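# Assemble two printed parts into a spray bottle

## Task

Join the two printed parts so they match the completed spray bottle displayed on the stand; the result fails if the assembly topples or is left leaning.

## Robot and tools

Robot: a Dexmate Vega simulated on three wheels (two steerable front wheels, one passive rear caster). It has a Z-folding torso (hip, knee, waist), a pan/tilt head carrying head_camera, and a left and a right arm, each with seven joints, a two-finger gripper and a wrist camera (left_wrist_camera, right_wrist_camera). It starts in the stand posture (hip 0.469, knee 1.617, waist 1.048). It can tip over and cannot right itself. Failure also comes from knocking parts out of the work area, letting parts fall far, or hitting heavy or fixed objects hard.

Frames (metres): the base frame sits on the floor at the base's turning point, with x forward, y left and z up. The chest, left_hand and right_hand are reported in it. A hand point lies between the fingers, 0.033 m back from the closed tips. Fingers point along the hand's z, close along its y, and the back (where the camera is) faces -x. The odometry frame is the base frame as it was at the start. base_odometry counts only wheel rotation, so slips are counted as travel. turned_by_wheels and turned_by_imu give the turn since the last result, in rad, positive to the left. base_tilt is in degrees.

Tool move: a single action plus an optional cameras list (head_camera, left_wrist_camera, right_wrist_camera or all; [] returns no images; with no action, the default is all). An action is one of two kinds. The first is base and/or joints, with optional speeds or min_time_s. The second is target alone, or target with min_time_s. An empty call only reports state.
- base: exactly one key, and each is a relative offset from where the base last measured itself. translate_m (-2 to 2, forward +); strafe_m (-2 to 2, left +, heading may drift about 0.02 rad); rotate_rad (-3.2 to 3.2, counter-clockwise +). The front wheels first steer to the new direction, which takes up to 1.1 s.
- joints: a single object whose keys are joint names and whose values are absolute angles in rad. Examples: torso_hip_rad 0 to 1.57, torso_knee_rad 0 to 3.141, torso_waist_rad -1.57 to 1.57, left_/right_gripper_rad 0 (shut) to 0.785, and head_pan_rad, head_tilt_rad, head_camera_tilt_rad. The right arm's shoulder pitch and wrist pitch are mirrored: on the right, negative means down. Torso joints named in the same action finish together. Nothing but contact keeps arms off the torso, head or base under joints. Fold pose in key order (shoulder_pitch, shoulder_yaw, upper_arm_roll, elbow, forearm_roll, wrist_pitch, wrist_yaw): left 1, 0.5, -0.6, -2.5, 0, -0.9, 0; right -1, -0.5, 0.6, -2.5, 0, 0.9, 0.
- target: an absolute pose for one hand in the base frame. side is left or right. x, y, z are in m (-3 to 3). pitch_deg runs -30 to 95 (90 = fingers down, 0 = level). heading_deg is -360 to 360 (0 = forward, + counter-clockwise). roll_deg is optional, default 0, range -360 to 360, + turns clockwise seen from behind. line_only true forbids the curved fallback. The pose is checked against the robot only, not the scene. If the straight path fails the check, a joint-space arc is used, which may swing the elbow wide. Each call plays at most 9.9 s; if the result says short (part of ...), repeat the call.
- speeds: a cap on top speed for this action only. translate_m/strafe_m 0.04 to 0.3 m/s; rotate_rad 0.1 to 0.6 rad/s.
- min_time_s: 0.1 to 8 s, the minimum duration for arm and head motions.
Arm joints move at most 0.32 rad/s, torso 0.27, gripper 0.75. An unknown key makes a call invalid. An out-of-range value gets it refused. After a refusal or a stop, later move/wait/finished_scene calls in the same reply are skipped.

Results: move is done, or else the worst status among the motions. base_status, joint_status and left_/right_hand_status can be done, reached (within 10 mm and 2 deg), short (with the error), refused (with the reason), off_target (still pushing), contact_stop (the arm or torso group freezes and drops its targets), contact_stop_at_<key>, time_out, not_followed (the self-collision check withheld the command; look for a cause: line), or limit_stop_at_motor_heat. on_its_own lists motions you did not command. A pictures line names the images in order; images may lag the state a little. Joint torques follow joint_positions order.

Other tools: wait(seconds 0 to 10, cameras) lets time pass while holding commands. zoom_image(camera, region [x0,y0,x1,y1] in pixels, at most 504x504) enlarges part of the latest image. read_manual only returns licence text. finished_scene ends the scene for good, and the assembly must stay correct without the robot.

Gripper: open pads form a V. The gap at the hand point is about 0.24 x angle - 0.002 m, and at the tips 0.3 x angle - 0.002 m. Squeeze strength depends on how far the commanded angle is below the fitting angle. The reported angle does not show whether something is held; use cameras. A hard squeeze can fire out a wide part. A held part sinks about 0.02 m.

Driving: the base does not stop on collision. Signs of a bump are a time_out, a count near 0.000, or turned_by_imu above 0.03 rad after a straight or sideways drive. A forward-leaning chest can stop the front wheels from steering.

Avoid: arm-on-arm hits or pressing, including one gripper closing on the other's fingers, which can end the scene. Avoid contact torque reaching the load limits (shoulders 138, upper arm roll and elbow 73.6, wrist joints 23 N m); a torque fault freezes the arm for 10 s. Avoid holding loads or pushing against obstacles for long: motors heat and stop at 80 °C, with a MOTOR HOT line from 65 °C. After any stop, back the arm away first. Fold the arms before moving into low_lean_45, and keep hanging arms clear of the base when leaning. The robot keeps executing its last command while you think.

Each tool is called after "Emit:" by a JSON object that holds its "name" and its "arguments".

## Session

Emit:
{"name": "move", "arguments": {}}

Scene clock: 0.00 s.
Joint torques (N m): no reading
base_odometry: x=+0.000 y=+0.000 heading=+0.000
turned_by_wheels: +0.000
turned_by_imu: +0.000
base_tilt: forward=-0.7 right=+0.2
base_status: not commanded
joint_positions: torso_hip_rad=+0.469 torso_knee_rad=+1.617 torso_waist_rad=+1.048 left_shoulder_pitch_rad=+2.188 left_shoulder_yaw_rad=+0.009 left_upper_arm_roll_rad=-0.017 left_elbow_rad=-1.099 left_forearm_roll_rad=-0.018 left_wrist_pitch_rad=-0.510 left_wrist_yaw_rad=-0.018 left_gripper_rad=+0.005 right_shoulder_pitch_rad=-2.199 right_shoulder_yaw_rad=-0.011 right_upper_arm_roll_rad=+0.016 right_elbow_rad=-1.114 right_forearm_roll_rad=-0.016 right_wrist_pitch_rad=+0.484 right_wrist_yaw_rad=-0.002 right_gripper_rad=+0.005 head_pan_rad=+0.000 head_tilt_rad=+0.000 head_camera_tilt_rad=+0.000
joint_status: not commanded
chest: x=-0.0112 y=+0.0000 z=+1.4155 quat_wxyz=(+0.999, +0.000, +0.050, +0.000) (m; base frame)
left_hand: x=+0.1872 y=+0.2418 z=+0.6309 quat_wxyz=(+0.432, -0.004, +0.902, +0.002) pitch_deg=+38.9 heading_deg=+0.5 roll_deg=+0.0 back=up (m; base frame)
right_hand: x=+0.1798 y=-0.2424 z=+0.6264 quat_wxyz=(+0.421, -0.010, +0.907, -0.010) pitch_deg=+40.1 heading_deg=-0.7 roll_deg=-2.0 back=up (m; base frame)
pictures: head_camera, left_wrist_camera, right_wrist_camera

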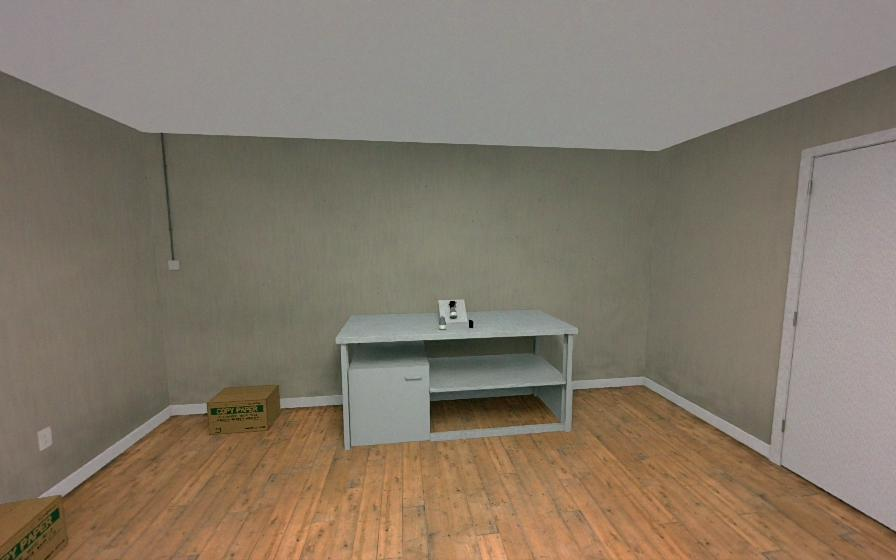

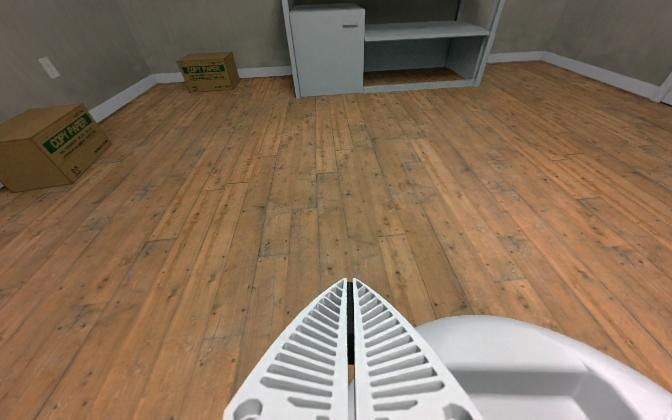

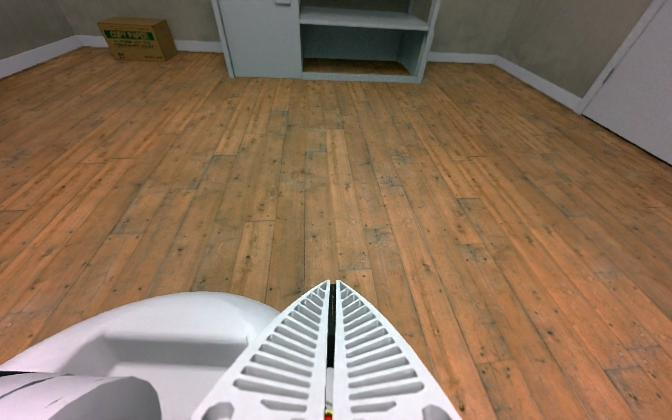

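Emit:
{"name": "zoom_image", "arguments": {"camera": "head_camera", "region": [410, 285, 500, 340]}}

Emit:
{"name": "zoom_image", "arguments": {"camera": "head_camera", "region": [320, 290, 600, 465]}}

Scaled by 5.600 from the camera's 896x560 image, which has a finer 960x600 frame.

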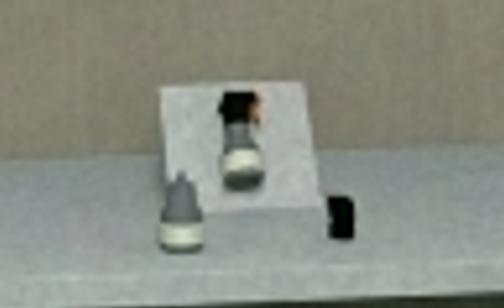

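Scaled by 1.800 from the camera's 896x560 image, which has a finer 960x600 frame.

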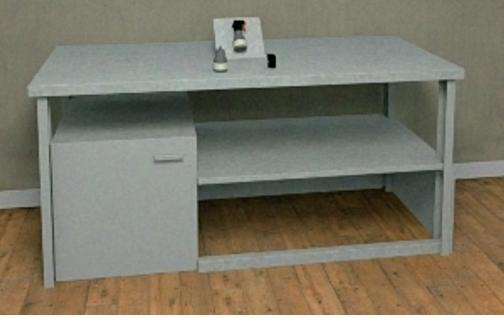

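Emit:
{"name": "move", "arguments": {"base": {"translate_m": 1.3}, "joints": {"head_camera_tilt_rad": 0.5}, "cameras": ["head_camera"]}}

Scene clock: 11.73 s.
Joint torques (N m): left_arm=[2.66 0.28 0.86 -3.91 -0.71 -2.14 -0.01] | right_arm=[-5.89 1.98 1.2 -2.52 0.31 0.35 0.16]
move: done
base_odometry: x=+1.300 y=-0.004 heading=+0.000
turned_by_wheels: +0.000
turned_by_imu: -0.007
base_tilt: forward=-0.7 right=+0.2
base_status: done
joint_positions: torso_hip_rad=+0.469 torso_knee_rad=+1.617 torso_waist_rad=+1.048 left_shoulder_pitch_rad=+2.188 left_shoulder_yaw_rad=+0.009 left_upper_arm_roll_rad=-0.017 left_elbow_rad=-1.099 left_forearm_roll_rad=-0.018 left_wrist_pitch_rad=-0.510 left_wrist_yaw_rad=-0.018 left_gripper_rad=+0.005 right_shoulder_pitch_rad=-2.199 right_shoulder_yaw_rad=-0.011 right_upper_arm_roll_rad=+0.016 right_elbow_rad=-1.114 right_forearm_roll_rad=-0.016 right_wrist_pitch_rad=+0.484 right_wrist_yaw_rad=-0.002 right_gripper_rad=+0.005 head_pan_rad=+0.000 head_tilt_rad=+0.000 head_camera_tilt_rad=+0.500
joint_status: all done
chest: x=-0.0111 y=+0.0000 z=+1.4155 quat_wxyz=(+0.999, +0.000, +0.050, +0.000) (m; base frame)
left_hand: x=+0.1872 y=+0.2418 z=+0.6308 quat_wxyz=(+0.432, -0.004, +0.902, +0.002) pitch_deg=+38.9 heading_deg=+0.5 roll_deg=+0.0 back=up (m; base frame)
right_hand: x=+0.1798 y=-0.2424 z=+0.6263 quat_wxyz=(+0.421, -0.010, +0.907, -0.010) pitch_deg=+40.1 heading_deg=-0.7 roll_deg=-2.0 back=up (m; base frame)
pictures: head_camera
camera_calibration:
head_camera: T_world_to_cam=[[-0.0223154, -0.999657, 0.0137008, -0.00474344], [-0.590858, 0.00213255, -0.806773, 1.20089], [0.806467, -0.0260987, -0.590703, 0.912203], [0, 0, 0, 1]] pos_world=[-0.0262124, 0.0165046, 1.50775]

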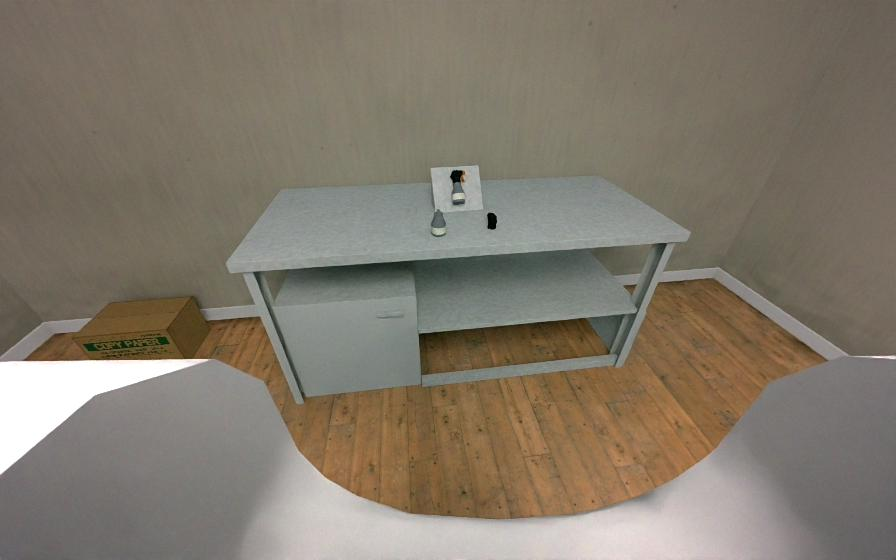

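Emit:
{"name": "move", "arguments": {"target": {"side":"left","x":0.45,"y":0.28,"z":1.2,"pitch_deg":50,"heading_deg":0}}}

Emit:
{"name": "move", "arguments": {"target": {"side":"right","x":0.45,"y":-0.28,"z":1.2,"pitch_deg":50,"heading_deg":0}}}

Emit:
{"name": "move", "arguments": {"base": {"rotate_rad":0.13}, "joints": {"head_camera_tilt_rad": 0.7}, "cameras": ["all"]}}

Scene clock: 24.43 s.
Joint torques (N m): left_arm=[-11.71 6.13 -6.35 0.85 0.64 0.52 -0.68] | right_arm=[-6.08 1.5 0 -2.52 0 1.71 0.08]
move: done
base_odometry: x=+1.300 y=-0.004 heading=+0.000
turned_by_wheels: +0.000
turned_by_imu: -0.001
base_tilt: forward=-0.7 right=+0.1
base_status: not commanded
joint_positions: torso_hip_rad=+0.469 torso_knee_rad=+1.617 torso_waist_rad=+1.048 left_shoulder_pitch_rad=+1.571 left_shoulder_yaw_rad=+1.440 left_upper_arm_roll_rad=-0.444 left_elbow_rad=-2.420 left_forearm_roll_rad=+0.481 left_wrist_pitch_rad=-0.752 left_wrist_yaw_rad=-1.344 left_gripper_rad=+0.005 right_shoulder_pitch_rad=-2.199 right_shoulder_yaw_rad=-0.011 right_upper_arm_roll_rad=+0.016 right_elbow_rad=-1.114 right_forearm_roll_rad=-0.016 right_wrist_pitch_rad=+0.484 right_wrist_yaw_rad=-0.002 right_gripper_rad=+0.005 head_pan_rad=+0.000 head_tilt_rad=+0.000 head_camera_tilt_rad=+0.500
joint_status: not commanded
chest: x=-0.0111 y=+0.0000 z=+1.4155 quat_wxyz=(+0.999, +0.000, +0.050, +0.000) (m; base frame)
left_hand: x=+0.4498 y=+0.2788 z=+1.1979 quat_wxyz=(+0.005, +0.941, +0.003, +0.339) pitch_deg=+50.3 heading_deg=-0.7 roll_deg=-1.0 back=down (m; base frame)
left_hand_status: reached (checked arc [a long move; over the whole arc the hand travels 0.72 m to end 0.63 m from its start, up to 0.12 m off the straight line; left_shoulder_yaw_rad turns most, 1.44 rad; on the way or at its end the hand turns up to 180 deg from its attitude at the start], planned for 4.8 s): 2 mm and 0.7 deg off.
right_hand: x=+0.1798 y=-0.2424 z=+0.6263 quat_wxyz=(+0.421, -0.010, +0.907, -0.010) pitch_deg=+40.1 heading_deg=-0.7 roll_deg=-2.0 back=up (m; base frame)
pictures: none

Scene clock: 30.87 s.
Joint torques (N m): left_arm=[-9.53 7.89 -7.38 -0.26 0.04 2.08 -0.11] | right_arm=[9.82 -8.57 12.35 0.04 -0.05 0 0.46]
move: done
base_odometry: x=+1.300 y=-0.004 heading=+0.000
turned_by_wheels: +0.000
turned_by_imu: -0.001
base_tilt: forward=-0.7 right=+0.1
base_status: not commanded
joint_positions: torso_hip_rad=+0.469 torso_knee_rad=+1.617 torso_waist_rad=+1.048 left_shoulder_pitch_rad=+1.569 left_shoulder_yaw_rad=+1.444 left_upper_arm_roll_rad=-0.445 left_elbow_rad=-2.424 left_forearm_roll_rad=+0.482 left_wrist_pitch_rad=-0.752 left_wrist_yaw_rad=-1.348 left_gripper_rad=+0.005 right_shoulder_pitch_rad=-1.755 right_shoulder_yaw_rad=-1.507 right_upper_arm_roll_rad=+0.604 right_elbow_rad=-2.404 right_forearm_roll_rad=-0.504 right_wrist_pitch_rad=+0.719 right_wrist_yaw_rad=+1.269 right_gripper_rad=+0.005 head_pan_rad=+0.000 head_tilt_rad=+0.000 head_camera_tilt_rad=+0.500
joint_status: not commanded
chest: x=-0.0111 y=+0.0000 z=+1.4155 quat_wxyz=(+0.999, +0.000, +0.050, +0.000) (m; base frame)
left_hand: x=+0.4499 y=+0.2799 z=+1.1997 quat_wxyz=(+0.000, +0.940, +0.000, +0.342) pitch_deg=+50.0 heading_deg=+0.0 roll_deg=+0.0 back=down (m; base frame)
right_hand: x=+0.4498 y=-0.2795 z=+1.1980 quat_wxyz=(+0.005, -0.941, +0.003, -0.340) pitch_deg=+50.3 heading_deg=+0.6 roll_deg=+1.0 back=down (m; base frame)
right_hand_status: reached (checked arc [a long move; over the whole arc the hand travels 0.70 m to end 0.64 m from its start, up to 0.12 m off the straight line; right_shoulder_yaw_rad turns most, 1.50 rad; on the way or at its end the hand turns up to 179 deg from its attitude at the start], planned for 5.0 s): 2 mm and 0.7 deg off.
pictures: none

Scene clock: 32.43 s.
Joint torques (N m): left_arm=[-9.73 8.58 -6.96 1.08 -0.07 0.23 -0.34] | right_arm=[10.23 -8.84 11.99 -0.25 -0.15 -0.62 0.32]
move: done
base_odometry: x=+1.300 y=-0.004 heading=+0.130
turned_by_wheels: +0.130
turned_by_imu: +0.126
base_tilt: forward=-0.8 right=+0.1
base_status: done
joint_positions: torso_hip_rad=+0.469 torso_knee_rad=+1.617 torso_waist_rad=+1.048 left_shoulder_pitch_rad=+1.569 left_shoulder_yaw_rad=+1.444 left_upper_arm_roll_rad=-0.445 left_elbow_rad=-2.424 left_forearm_roll_rad=+0.482 left_wrist_pitch_rad=-0.752 left_wrist_yaw_rad=-1.348 left_gripper_rad=+0.005 right_shoulder_pitch_rad=-1.754 right_shoulder_yaw_rad=-1.511 right_upper_arm_roll_rad=+0.606 right_elbow_rad=-2.407 right_forearm_roll_rad=-0.505 right_wrist_pitch_rad=+0.720 right_wrist_yaw_rad=+1.273 right_gripper_rad=+0.005 head_pan_rad=+0.000 head_tilt_rad=+0.000 head_camera_tilt_rad=+0.700
joint_status: all done
chest: x=-0.0111 y=+0.0000 z=+1.4155 quat_wxyz=(+0.999, +0.000, +0.050, +0.000) (m; base frame)
left_hand: x=+0.4499 y=+0.2799 z=+1.1997 quat_wxyz=(+0.000, +0.940, +0.000, +0.342) pitch_deg=+50.0 heading_deg=+0.0 roll_deg=+0.0 back=down (m; base frame)
right_hand: x=+0.4499 y=-0.2800 z=+1.1996 quat_wxyz=(+0.000, -0.940, +0.000, -0.342) pitch_deg=+50.1 heading_deg=+0.0 roll_deg=+0.1 back=down (m; base frame)
pictures: head_camera, left_wrist_camera, right_wrist_camera
camera_calibration:
head_camera: T_world_to_cam=[[-0.0191489, -0.999657, 0.0178599, -0.0106601], [-0.739336, 0.00213254, -0.673333, 0.991449], [0.673064, -0.026098, -0.739123, 1.12174], [0, 0, 0, 1]] pos_world=[-0.0221957, 0.0165046, 1.49687]
left_wrist_camera: T_world_to_cam=[[0.0104741, 0.999355, -0.0343435, -0.239171], [0.735759, 0.0155564, 0.677064, -1.07621], [0.677162, -0.0323602, -0.735122, 0.730386], [0, 0, 0, 1]] pos_world=[0.29975, 0.279394, 1.25738]
right_wrist_camera: T_world_to_cam=[[-0.0409861, 0.999144, -0.0055864, 0.298333], [0.731151, 0.0338024, 0.681377, -1.06961], [0.680983, 0.0238425, -0.731911, 0.715403], [0, 0, 0, 1]] pos_world=[0.307098, -0.27898, 1.25409]

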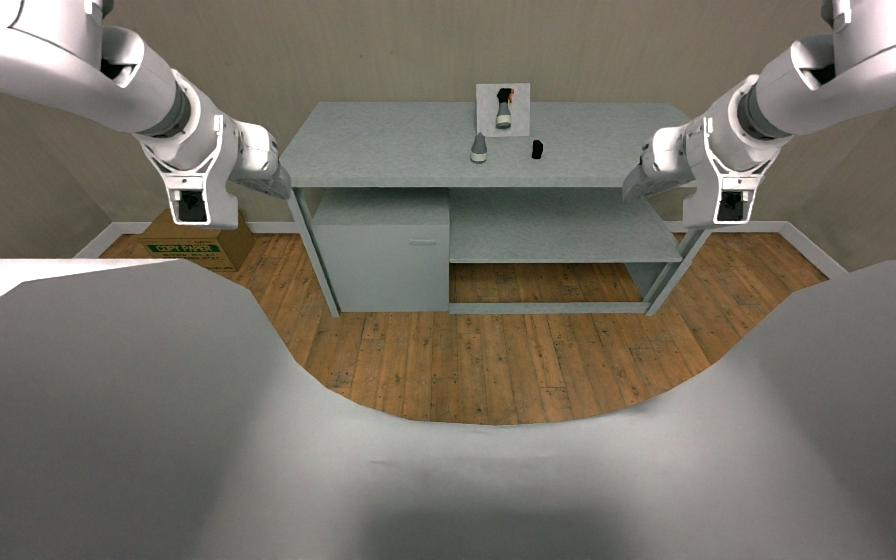

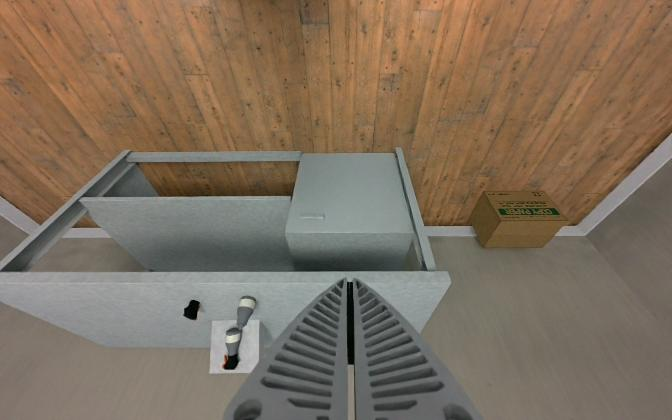

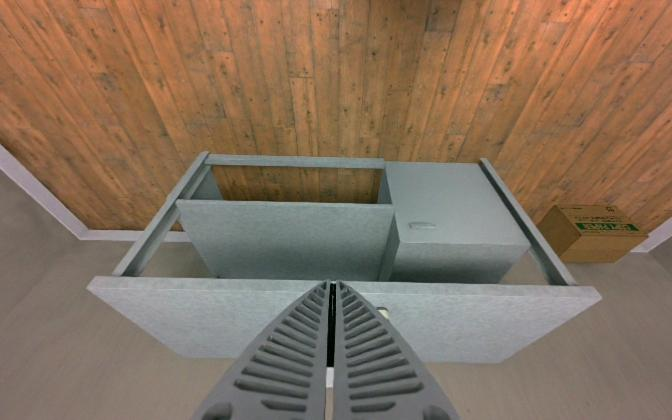

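Emit:
{"name": "move", "arguments": {"base": {"strafe_m": -0.24}}}

Emit:
{"name": "move", "arguments": {"base": {"translate_m": 0.4}, "speeds": {"translate_m": 0.15}, "cameras": ["all"]}}

Scene clock: 37.93 s.
Joint torques (N m): left_arm=[-9.6 7.58 -7.55 1.48 0.01 0.57 -0.53] | right_arm=[11.07 -9.36 12.49 -1.46 -0.1 -0.73 0.16]
move: done
base_odometry: x=+1.330 y=-0.242 heading=+0.129
turned_by_wheels: -0.001
turned_by_imu: -0.004
base_tilt: forward=-0.8 right=+0.1
base_status: done
joint_positions: torso_hip_rad=+0.469 torso_knee_rad=+1.617 torso_waist_rad=+1.048 left_shoulder_pitch_rad=+1.569 left_shoulder_yaw_rad=+1.444 left_upper_arm_roll_rad=-0.445 left_elbow_rad=-2.424 left_forearm_roll_rad=+0.482 left_wrist_pitch_rad=-0.752 left_wrist_yaw_rad=-1.348 left_gripper_rad=+0.005 right_shoulder_pitch_rad=-1.753 right_shoulder_yaw_rad=-1.511 right_upper_arm_roll_rad=+0.606 right_elbow_rad=-2.408 right_forearm_roll_rad=-0.505 right_wrist_pitch_rad=+0.720 right_wrist_yaw_rad=+1.273 right_gripper_rad=+0.005 head_pan_rad=+0.000 head_tilt_rad=+0.000 head_camera_tilt_rad=+0.700
joint_status: not commanded
chest: x=-0.0111 y=+0.0000 z=+1.4155 quat_wxyz=(+0.999, +0.000, +0.050, +0.000) (m; base frame)
left_hand: x=+0.4499 y=+0.2799 z=+1.1997 quat_wxyz=(+0.000, +0.940, +0.000, +0.342) pitch_deg=+50.0 heading_deg=+0.0 roll_deg=+0.0 back=down (m; base frame)
right_hand: x=+0.4499 y=-0.2800 z=+1.1997 quat_wxyz=(+0.000, -0.940, +0.000, -0.342) pitch_deg=+50.0 heading_deg=+0.0 roll_deg=+0.0 back=down (m; base frame)
pictures: none

Scene clock: 42.27 s.
Joint torques (N m): left_arm=[-11.15 6.42 -6.49 1.54 0.23 0.04 -0.07] | right_arm=[10.63 -7.8 12.49 -0.86 -0.15 -1.01 0.21]
move: done
base_odometry: x=+1.727 y=-0.191 heading=+0.130
turned_by_wheels: +0.001
turned_by_imu: -0.001
base_tilt: forward=-0.7 right=+0.1
base_status: done
joint_positions: torso_hip_rad=+0.469 torso_knee_rad=+1.617 torso_waist_rad=+1.048 left_shoulder_pitch_rad=+1.569 left_shoulder_yaw_rad=+1.444 left_upper_arm_roll_rad=-0.445 left_elbow_rad=-2.424 left_forearm_roll_rad=+0.482 left_wrist_pitch_rad=-0.752 left_wrist_yaw_rad=-1.348 left_gripper_rad=+0.005 right_shoulder_pitch_rad=-1.753 right_shoulder_yaw_rad=-1.511 right_upper_arm_roll_rad=+0.606 right_elbow_rad=-2.408 right_forearm_roll_rad=-0.505 right_wrist_pitch_rad=+0.720 right_wrist_yaw_rad=+1.273 right_gripper_rad=+0.005 head_pan_rad=+0.000 head_tilt_rad=+0.000 head_camera_tilt_rad=+0.700
joint_status: not commanded
chest: x=-0.0111 y=+0.0000 z=+1.4155 quat_wxyz=(+0.999, +0.000, +0.050, +0.000) (m; base frame)
left_hand: x=+0.4499 y=+0.2799 z=+1.1997 quat_wxyz=(+0.000, +0.940, +0.000, +0.342) pitch_deg=+50.0 heading_deg=+0.0 roll_deg=+0.0 back=down (m; base frame)
right_hand: x=+0.4499 y=-0.2800 z=+1.1996 quat_wxyz=(+0.000, -0.940, +0.000, -0.342) pitch_deg=+50.0 heading_deg=+0.0 roll_deg=+0.0 back=down (m; base frame)
pictures: head_camera, left_wrist_camera, right_wrist_camera
camera_calibration:
head_camera: T_world_to_cam=[[-0.0191463, -0.999657, 0.0178626, -0.0106621], [-0.739431, 0.00213252, -0.673229, 0.991365], [0.67296, -0.026098, -0.739218, 1.12182], [0, 0, 0, 1]] pos_world=[-0.0220947, 0.0165046, 1.49687]
left_wrist_camera: T_world_to_cam=[[0.0105457, 0.999357, -0.0342765, -0.239278], [0.735808, 0.0154559, 0.677014, -1.07621], [0.677108, -0.0323605, -0.735172, 0.730398], [0, 0, 0, 1]] pos_world=[0.29985, 0.279394, 1.25738]
right_wrist_camera: T_world_to_cam=[[-0.0410665, 0.999139, -0.00593778, 0.298798], [0.731098, 0.0340991, 0.68142, -1.06957], [0.681036, 0.0236424, -0.731868, 0.715278], [0, 0, 0, 1]] pos_world=[0.307099, -0.27898, 1.25409]

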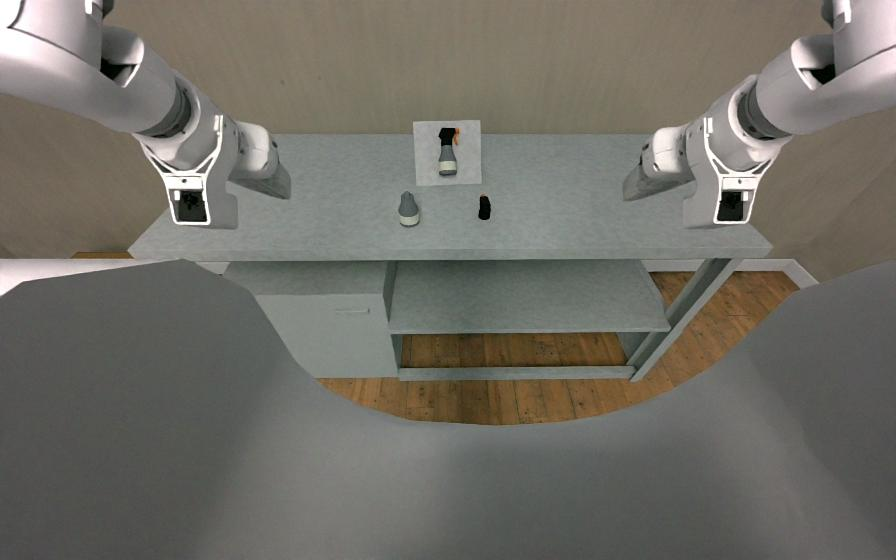

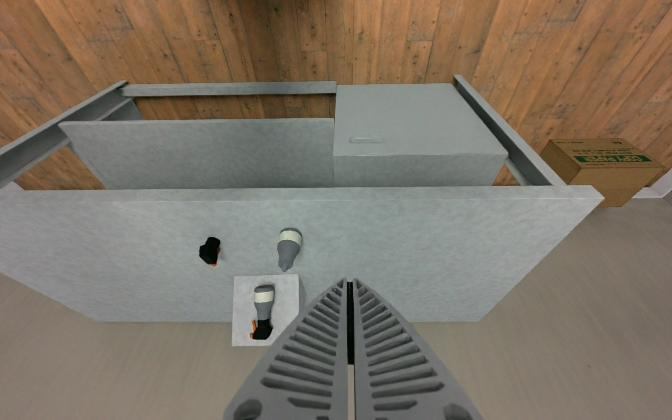

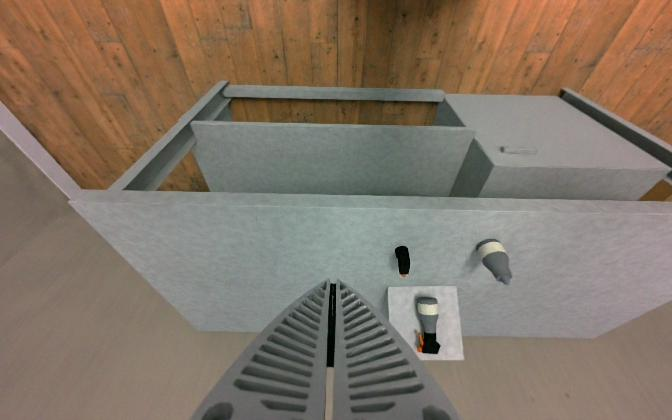

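Emit:
{"name": "zoom_image", "arguments": {"camera": "head_camera", "region": [380, 110, 520, 240]}}

Emit:
{"name": "zoom_image", "arguments": {"camera": "right_wrist_camera", "region": [380, 220, 530, 370]}}

Emit:
{"name": "zoom_image", "arguments": {"camera": "left_wrist_camera", "region": [180, 220, 320, 350]}}

Scaled by 3.600 from the camera's 896x560 image, which has a finer 960x600 frame.

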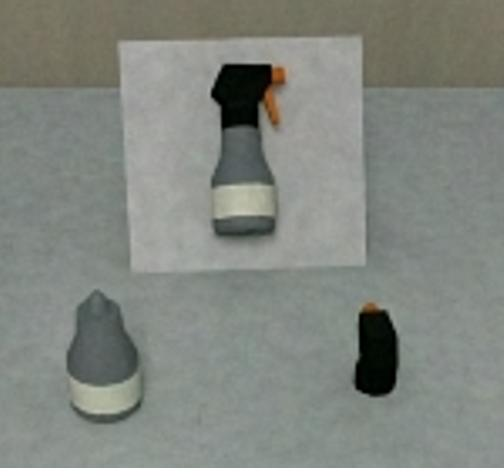

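Scaled by 3.360 from the camera's 672x420 image, which has a finer 960x600 frame.

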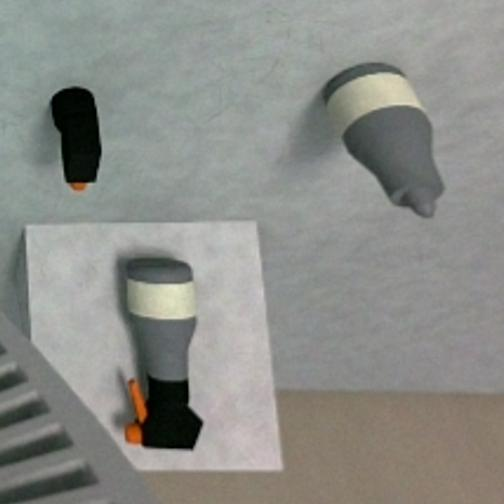

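Scaled by 3.600 from the camera's 672x420 image, which has a finer 960x600 frame.

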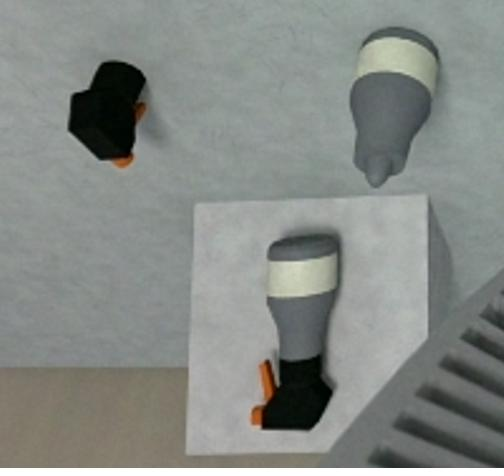

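Emit:
{"name": "move", "arguments": {"base": {"translate_m": 0.12}, "speeds": {"translate_m": 0.1}}}

Emit:
{"name": "move", "arguments": {"target": {"side":"right","x":0.55,"y":-0.14,"z":1.08,"pitch_deg":50,"heading_deg":0,"roll_deg":0}, "cameras": ["all"]}}

Scene clock: 55.60 s.
Joint torques (N m): left_arm=[-9.44 5.87 -6.28 0.14 -0.7 1.98 0.22] | right_arm=[12.41 -7.43 11.67 -0.53 0.1 -0.22 0.25]
move: done
base_odometry: x=+1.846 y=-0.176 heading=+0.131
turned_by_wheels: +0.001
turned_by_imu: +0.000
base_tilt: forward=-0.7 right=+0.2
base_status: done
joint_positions: torso_hip_rad=+0.469 torso_knee_rad=+1.617 torso_waist_rad=+1.048 left_shoulder_pitch_rad=+1.569 left_shoulder_yaw_rad=+1.444 left_upper_arm_roll_rad=-0.445 left_elbow_rad=-2.424 left_forearm_roll_rad=+0.482 left_wrist_pitch_rad=-0.753 left_wrist_yaw_rad=-1.348 left_gripper_rad=+0.005 right_shoulder_pitch_rad=-1.753 right_shoulder_yaw_rad=-1.511 right_upper_arm_roll_rad=+0.606 right_elbow_rad=-2.408 right_forearm_roll_rad=-0.505 right_wrist_pitch_rad=+0.720 right_wrist_yaw_rad=+1.273 right_gripper_rad=+0.005 head_pan_rad=+0.000 head_tilt_rad=+0.000 head_camera_tilt_rad=+0.700
joint_status: not commanded
chest: x=-0.0111 y=+0.0000 z=+1.4155 quat_wxyz=(+0.999, +0.000, +0.050, +0.000) (m; base frame)
left_hand: x=+0.4499 y=+0.2799 z=+1.1997 quat_wxyz=(+0.000, +0.940, +0.000, +0.342) pitch_deg=+50.0 heading_deg=+0.0 roll_deg=+0.0 back=down (m; base frame)
right_hand: x=+0.4499 y=-0.2800 z=+1.1996 quat_wxyz=(+0.000, -0.940, +0.000, -0.342) pitch_deg=+50.0 heading_deg=+0.0 roll_deg=+0.0 back=down (m; base frame)
pictures: none

Scene clock: 63.47 s.
Joint torques (N m): left_arm=[-9.03 10.94 -6.45 0.39 0.45 1.15 -0.2] | right_arm=[16.75 2.21 6.13 2.91 -0.4 -1.24 0.43]
move: done
base_odometry: x=+1.846 y=-0.176 heading=+0.131
turned_by_wheels: +0.000
turned_by_imu: -0.001
base_tilt: forward=-0.7 right=+0.1
base_status: not commanded
joint_positions: torso_hip_rad=+0.469 torso_knee_rad=+1.617 torso_waist_rad=+1.048 left_shoulder_pitch_rad=+1.569 left_shoulder_yaw_rad=+1.444 left_upper_arm_roll_rad=-0.445 left_elbow_rad=-2.424 left_forearm_roll_rad=+0.482 left_wrist_pitch_rad=-0.753 left_wrist_yaw_rad=-1.348 left_gripper_rad=+0.005 right_shoulder_pitch_rad=-0.333 right_shoulder_yaw_rad=-1.055 right_upper_arm_roll_rad=-1.329 right_elbow_rad=-2.282 right_forearm_roll_rad=-0.975 right_wrist_pitch_rad=+0.303 right_wrist_yaw_rad=+1.348 right_gripper_rad=+0.005 head_pan_rad=+0.000 head_tilt_rad=+0.000 head_camera_tilt_rad=+0.700
joint_status: not commanded
chest: x=-0.0111 y=+0.0000 z=+1.4155 quat_wxyz=(+0.999, +0.000, +0.050, +0.000) (m; base frame)
left_hand: x=+0.4499 y=+0.2799 z=+1.1997 quat_wxyz=(+0.000, +0.940, +0.000, +0.342) pitch_deg=+50.0 heading_deg=+0.0 roll_deg=+0.0 back=down (m; base frame)
right_hand: x=+0.5492 y=-0.1408 z=+1.0807 quat_wxyz=(+0.001, -0.940, +0.000, -0.342) pitch_deg=+50.0 heading_deg=+0.1 roll_deg=+0.1 back=down (m; base frame)
right_hand_status: reached (straight line, planned for 6.5 s): 1 mm and 0.1 deg off.
pictures: head_camera, left_wrist_camera, right_wrist_camera
camera_calibration:
head_camera: T_world_to_cam=[[-0.0191463, -0.999657, 0.0178626, -0.0106621], [-0.739431, 0.00213252, -0.673229, 0.991365], [0.67296, -0.026098, -0.739218, 1.12182], [0, 0, 0, 1]] pos_world=[-0.0220947, 0.0165046, 1.49687]
left_wrist_camera: T_world_to_cam=[[0.0105457, 0.999357, -0.0342765, -0.239278], [0.735808, 0.0154559, 0.677014, -1.07621], [0.677108, -0.0323605, -0.735172, 0.730398], [0, 0, 0, 1]] pos_world=[0.29985, 0.279394, 1.25738]
right_wrist_camera: T_world_to_cam=[[-0.0413253, 0.999133, -0.00509005, 0.162328], [0.730998, 0.033707, 0.681547, -1.06598], [0.681127, 0.0244443, -0.731757, 0.557219], [0, 0, 0, 1]] pos_world=[0.406399, -0.139877, 1.13509]

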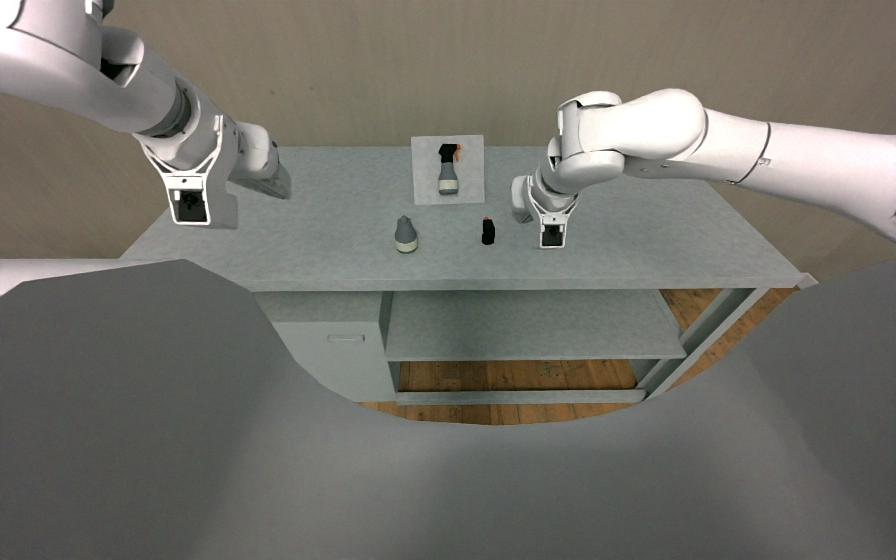

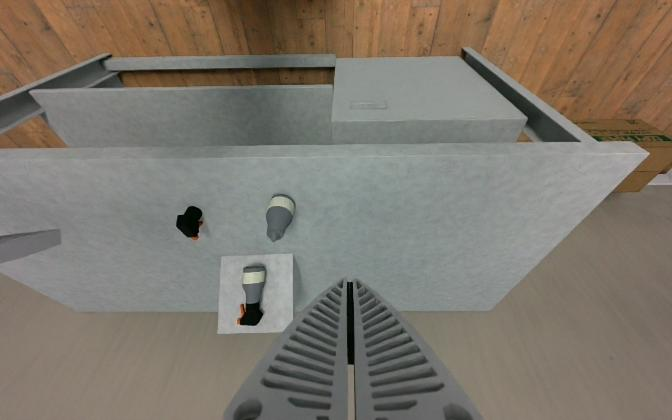

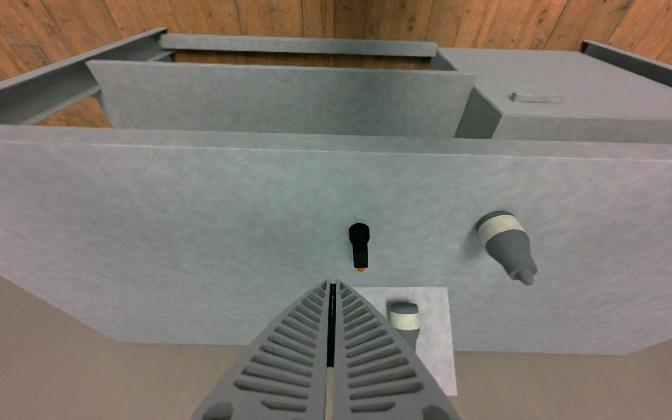

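Emit:
{"name": "zoom_image", "arguments": {"camera": "right_wrist_camera", "region": [310, 200, 400, 290]}}

Emit:
{"name": "zoom_image", "arguments": {"camera": "right_wrist_camera", "region": [460, 190, 560, 290]}}

Emit:
{"name": "zoom_image", "arguments": {"camera": "head_camera", "region": [380, 190, 520, 270]}}

Emit:
{"name": "zoom_image", "arguments": {"camera": "left_wrist_camera", "region": [160, 180, 310, 340]}}

Scaled by 5.600 from the camera's 672x420 image, which has a finer 960x600 frame.

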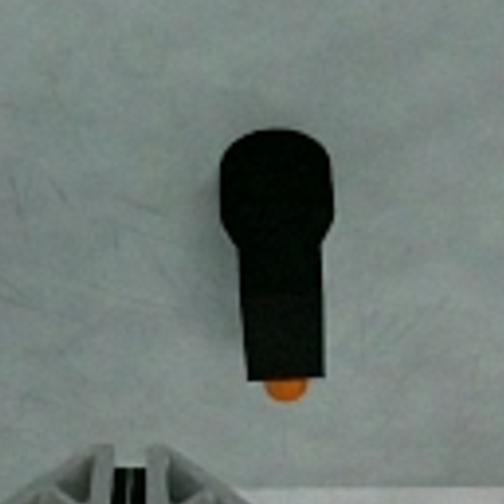

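Scaled by 5.040 from the camera's 672x420 image, which has a finer 960x600 frame.

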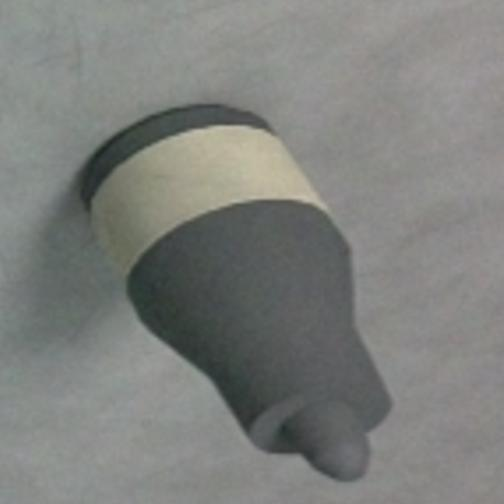

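Scaled by 3.600 from the camera's 896x560 image, which has a finer 960x600 frame.

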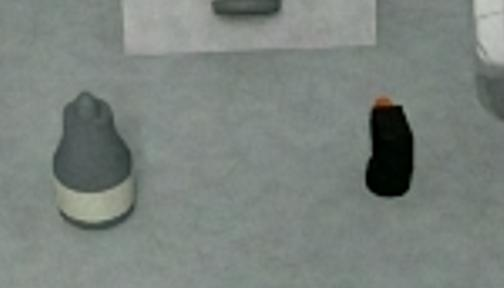

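Scaled by 3.150 from the camera's 672x420 image, which has a finer 960x600 frame.

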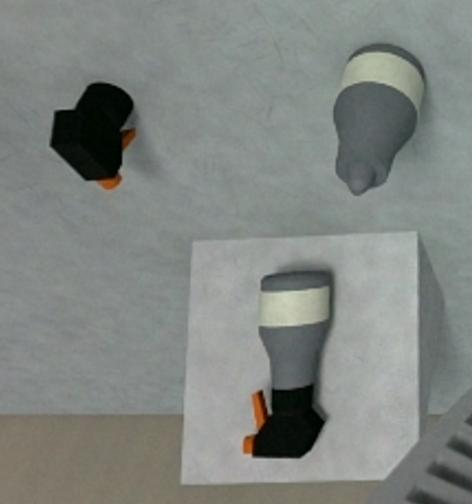

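Emit:
{"name": "move", "arguments": {"target": {"side":"left","x":0.68,"y":0.11,"z":1.10,"pitch_deg":50,"heading_deg":0,"roll_deg":0}}}

Emit:
{"name": "move", "arguments": {"target": {"side":"right","x":0.68,"y":-0.13,"z":1.10,"pitch_deg":50,"heading_deg":0,"roll_deg":0}, "cameras": ["all"]}}

Scene clock: 76.90 s.
Joint torques (N m): left_arm=[-17.22 -2.31 -5.2 -1.72 0.07 0.81 -0.02] | right_arm=[17.11 1.19 6.28 -0.03 -0.33 -1.01 0.39]
move: done
base_odometry: x=+1.846 y=-0.176 heading=+0.131
turned_by_wheels: +0.000
turned_by_imu: -0.001
base_tilt: forward=-0.7 right=+0.2
base_status: not commanded
joint_positions: torso_hip_rad=+0.469 torso_knee_rad=+1.617 torso_waist_rad=+1.048 left_shoulder_pitch_rad=+0.284 left_shoulder_yaw_rad=+0.682 left_upper_arm_roll_rad=+1.195 left_elbow_rad=-1.671 left_forearm_roll_rad=+1.034 left_wrist_pitch_rad=-0.594 left_wrist_yaw_rad=-1.233 left_gripper_rad=+0.005 right_shoulder_pitch_rad=-0.332 right_shoulder_yaw_rad=-1.050 right_upper_arm_roll_rad=-1.334 right_elbow_rad=-2.279 right_forearm_roll_rad=-0.978 right_wrist_pitch_rad=+0.302 right_wrist_yaw_rad=+1.348 right_gripper_rad=+0.005 head_pan_rad=+0.000 head_tilt_rad=+0.000 head_camera_tilt_rad=+0.700
joint_status: not commanded
chest: x=-0.0111 y=+0.0000 z=+1.4155 quat_wxyz=(+0.999, +0.000, +0.050, +0.000) (m; base frame)
left_hand: x=+0.6792 y=+0.1107 z=+1.1002 quat_wxyz=(+0.000, +0.940, +0.000, +0.342) pitch_deg=+50.0 heading_deg=+0.0 roll_deg=+0.0 back=down (m; base frame)
left_hand_status: reached (straight line, planned for 6.8 s): 1 mm and 0.0 deg off.
right_hand: x=+0.5498 y=-0.1398 z=+1.0799 quat_wxyz=(+0.000, -0.940, +0.000, -0.342) pitch_deg=+50.0 heading_deg=+0.0 roll_deg=+0.0 back=down (m; base frame)
pictures: none

Scene clock: 80.43 s.
Joint torques (N m): left_arm=[-17.41 -4.19 -4.7 -3.12 0.05 0.86 0.14] | right_arm=[21.51 5.35 7.62 1.3 -0.21 -1.01 -0.08]
move: done
base_odometry: x=+1.846 y=-0.176 heading=+0.131
turned_by_wheels: +0.000
turned_by_imu: +0.000
base_tilt: forward=-0.7 right=+0.1
base_status: not commanded
joint_positions: torso_hip_rad=+0.469 torso_knee_rad=+1.617 torso_waist_rad=+1.048 left_shoulder_pitch_rad=+0.283 left_shoulder_yaw_rad=+0.678 left_upper_arm_roll_rad=+1.196 left_elbow_rad=-1.667 left_forearm_roll_rad=+1.036 left_wrist_pitch_rad=-0.594 left_wrist_yaw_rad=-1.232 left_gripper_rad=+0.005 right_shoulder_pitch_rad=-0.174 right_shoulder_yaw_rad=-0.766 right_upper_arm_roll_rad=-1.350 right_elbow_rad=-1.708 right_forearm_roll_rad=-0.984 right_wrist_pitch_rad=+0.525 right_wrist_yaw_rad=+1.155 right_gripper_rad=+0.005 head_pan_rad=+0.000 head_tilt_rad=+0.000 head_camera_tilt_rad=+0.700
joint_status: not commanded
chest: x=-0.0111 y=+0.0000 z=+1.4155 quat_wxyz=(+0.999, +0.000, +0.050, +0.000) (m; base frame)
left_hand: x=+0.6799 y=+0.1101 z=+1.0999 quat_wxyz=(+0.000, +0.940, +0.000, +0.342) pitch_deg=+50.0 heading_deg=+0.0 roll_deg=+0.0 back=down (m; base frame)
right_hand: x=+0.6790 y=-0.1301 z=+1.0996 quat_wxyz=(+0.000, -0.940, +0.000, -0.342) pitch_deg=+50.0 heading_deg=+0.0 roll_deg=+0.0 back=down (m; base frame)
right_hand_status: reached (straight line, planned for 2.1 s): 1 mm and 0.0 deg off.
pictures: head_camera, left_wrist_camera, right_wrist_camera
camera_calibration:
head_camera: T_world_to_cam=[[-0.0191463, -0.999657, 0.0178626, -0.0106621], [-0.739431, 0.00213252, -0.673229, 0.991365], [0.67296, -0.026098, -0.739218, 1.12182], [0, 0, 0, 1]] pos_world=[-0.0220947, 0.0165046, 1.49687]
left_wrist_camera: T_world_to_cam=[[0.010146, 0.999371, -0.0339759, -0.0755725], [0.735467, 0.0155624, 0.677382, -1.17537], [0.677485, -0.0318609, -0.734846, 0.495161], [0, 0, 0, 1]] pos_world=[0.529749, 0.109593, 1.15748]
right_wrist_camera: T_world_to_cam=[[-0.0412092, 0.999132, -0.00610359, 0.158104], [0.730655, 0.0343014, 0.681885, -1.17416], [0.681502, 0.0236403, -0.731434, 0.481765], [0, 0, 0, 1]] pos_world=[0.536101, -0.129081, 1.15399]

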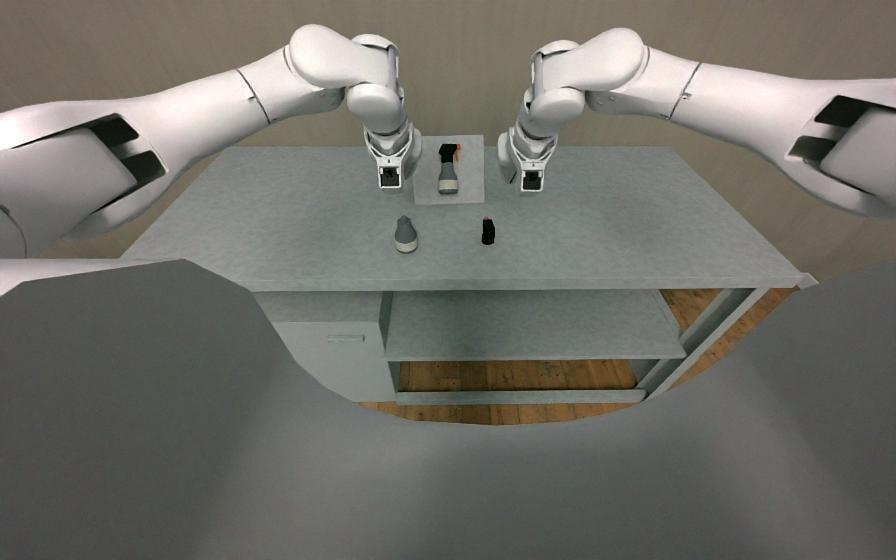

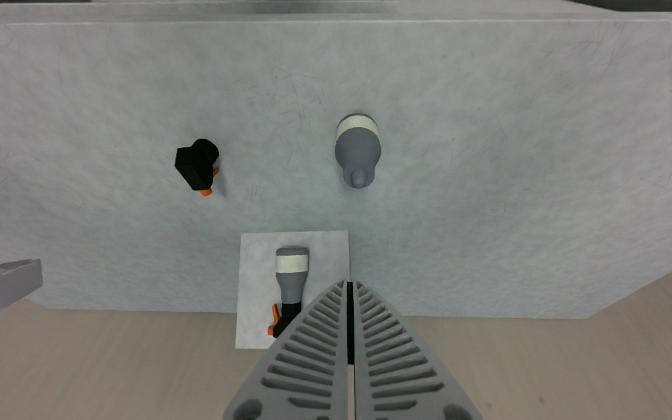

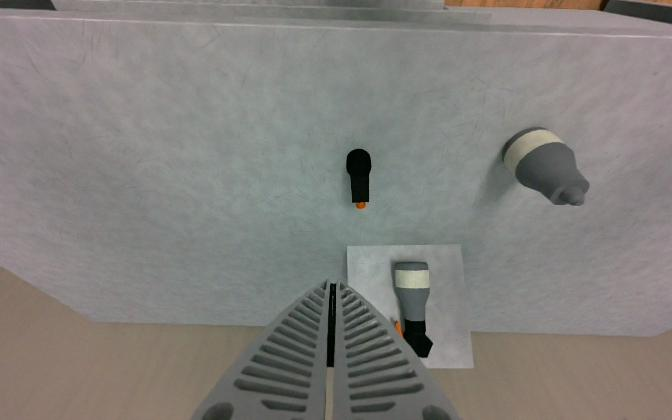

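Emit:
{"name": "zoom_image", "arguments": {"camera": "left_wrist_camera", "region": [315, 95, 405, 205]}}

Emit:
{"name": "zoom_image", "arguments": {"camera": "right_wrist_camera", "region": [490, 110, 610, 220]}}

Emit:
{"name": "zoom_image", "arguments": {"camera": "right_wrist_camera", "region": [320, 135, 400, 215]}}

Emit:
{"name": "zoom_image", "arguments": {"camera": "left_wrist_camera", "region": [150, 120, 250, 210]}}

Emit:
{"name": "zoom_image", "arguments": {"camera": "left_wrist_camera", "region": [230, 225, 360, 355]}}

Scaled by 4.582 from the camera's 672x420 image, which has a finer 960x600 frame.

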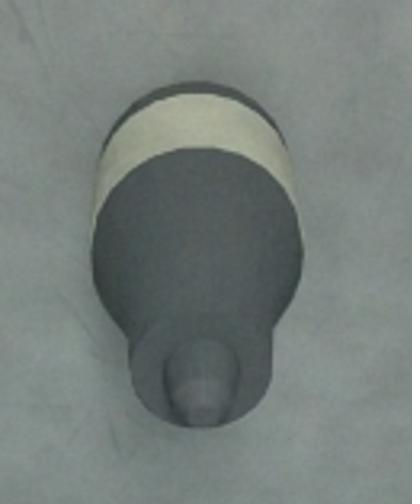

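Scaled by 4.200 from the camera's 672x420 image, which has a finer 960x600 frame.

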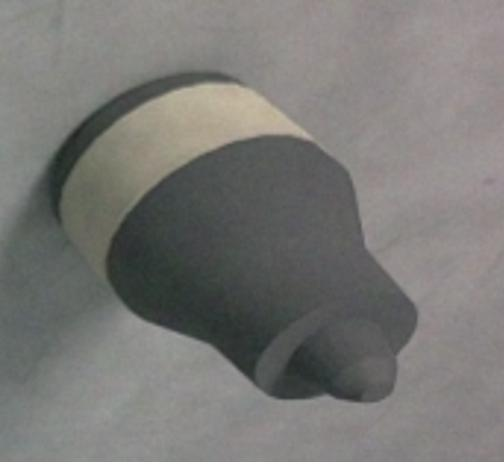

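Scaled by 6.300 from the camera's 672x420 image, which has a finer 960x600 frame.

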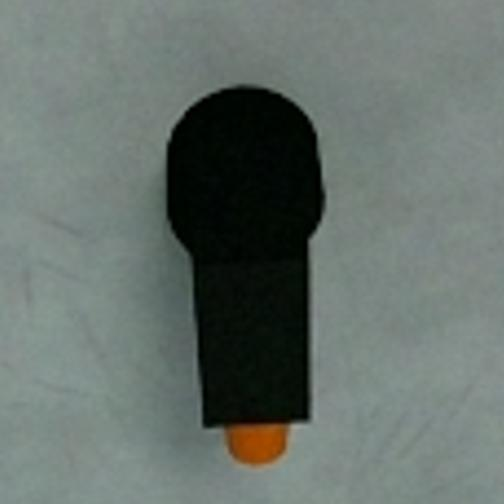

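Scaled by 5.040 from the camera's 672x420 image, which has a finer 960x600 frame.

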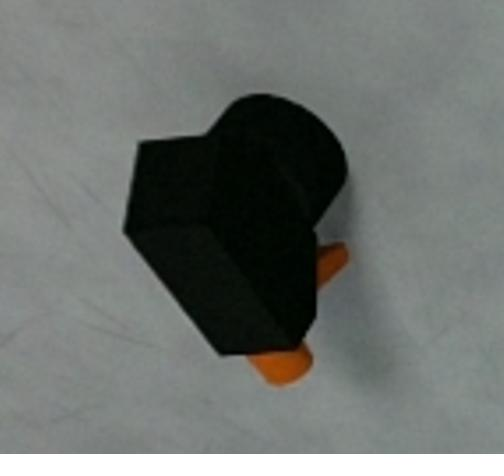

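Scaled by 3.877 from the camera's 672x420 image, which has a finer 960x600 frame.

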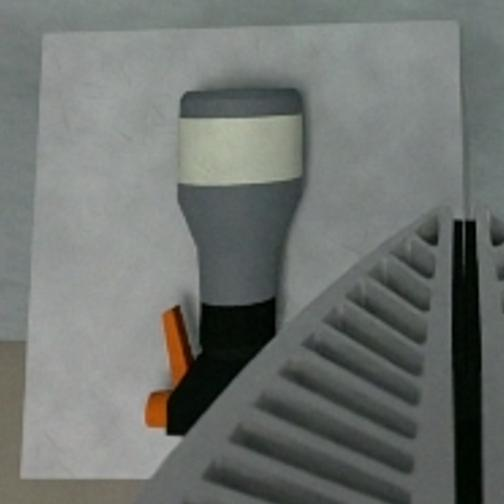

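Emit:
{"name": "move", "arguments": {"target": {"side":"left","x":0.79,"y":0.11,"z":1.10,"pitch_deg":88,"heading_deg":0,"roll_deg":0}}}

Emit:
{"name": "move", "arguments": {"target": {"side":"right","x":0.79,"y":-0.11,"z":1.10,"pitch_deg":88,"heading_deg":0,"roll_deg":0}, "cameras": ["all"]}}

Scene clock: 95.40 s.
Joint torques (N m): left_arm=[-18.26 -5.22 -5.81 -0.73 -0.19 0.13 0.01] | right_arm=[22.5 3.15 7.09 1.04 -0.31 0.05 -0.23]
move: refused
base_odometry: x=+1.846 y=-0.176 heading=+0.131
turned_by_wheels: +0.000
turned_by_imu: +0.000
base_tilt: forward=-0.7 right=+0.2
base_status: not commanded
joint_positions: torso_hip_rad=+0.469 torso_knee_rad=+1.617 torso_waist_rad=+1.048 left_shoulder_pitch_rad=+0.283 left_shoulder_yaw_rad=+0.678 left_upper_arm_roll_rad=+1.196 left_elbow_rad=-1.667 left_forearm_roll_rad=+1.036 left_wrist_pitch_rad=-0.594 left_wrist_yaw_rad=-1.232 left_gripper_rad=+0.005 right_shoulder_pitch_rad=-0.173 right_shoulder_yaw_rad=-0.763 right_upper_arm_roll_rad=-1.350 right_elbow_rad=-1.703 right_forearm_roll_rad=-0.984 right_wrist_pitch_rad=+0.527 right_wrist_yaw_rad=+1.153 right_gripper_rad=+0.005 head_pan_rad=+0.000 head_tilt_rad=+0.000 head_camera_tilt_rad=+0.700
joint_status: not commanded
chest: x=-0.0111 y=+0.0000 z=+1.4155 quat_wxyz=(+0.999, +0.000, +0.050, +0.000) (m; base frame)
left_hand: x=+0.6799 y=+0.1101 z=+1.0999 quat_wxyz=(+0.000, +0.940, +0.000, +0.342) pitch_deg=+50.0 heading_deg=+0.0 roll_deg=+0.0 back=down (m; base frame)
left_hand_status: refused: no posture of the arm gets there (left_wrist_yaw_rad at its limit): the closest leaves the hand 11.5 cm and 23 deg from the pose. Nothing moved. At pitch 43 a posture exists at this place; the way there is not checked.
right_hand: x=+0.6799 y=-0.1300 z=+1.0998 quat_wxyz=(+0.000, -0.940, +0.000, -0.342) pitch_deg=+50.0 heading_deg=+0.0 roll_deg=+0.0 back=down (m; base frame)
pictures: none

not run: a stop came earlier in this reply.


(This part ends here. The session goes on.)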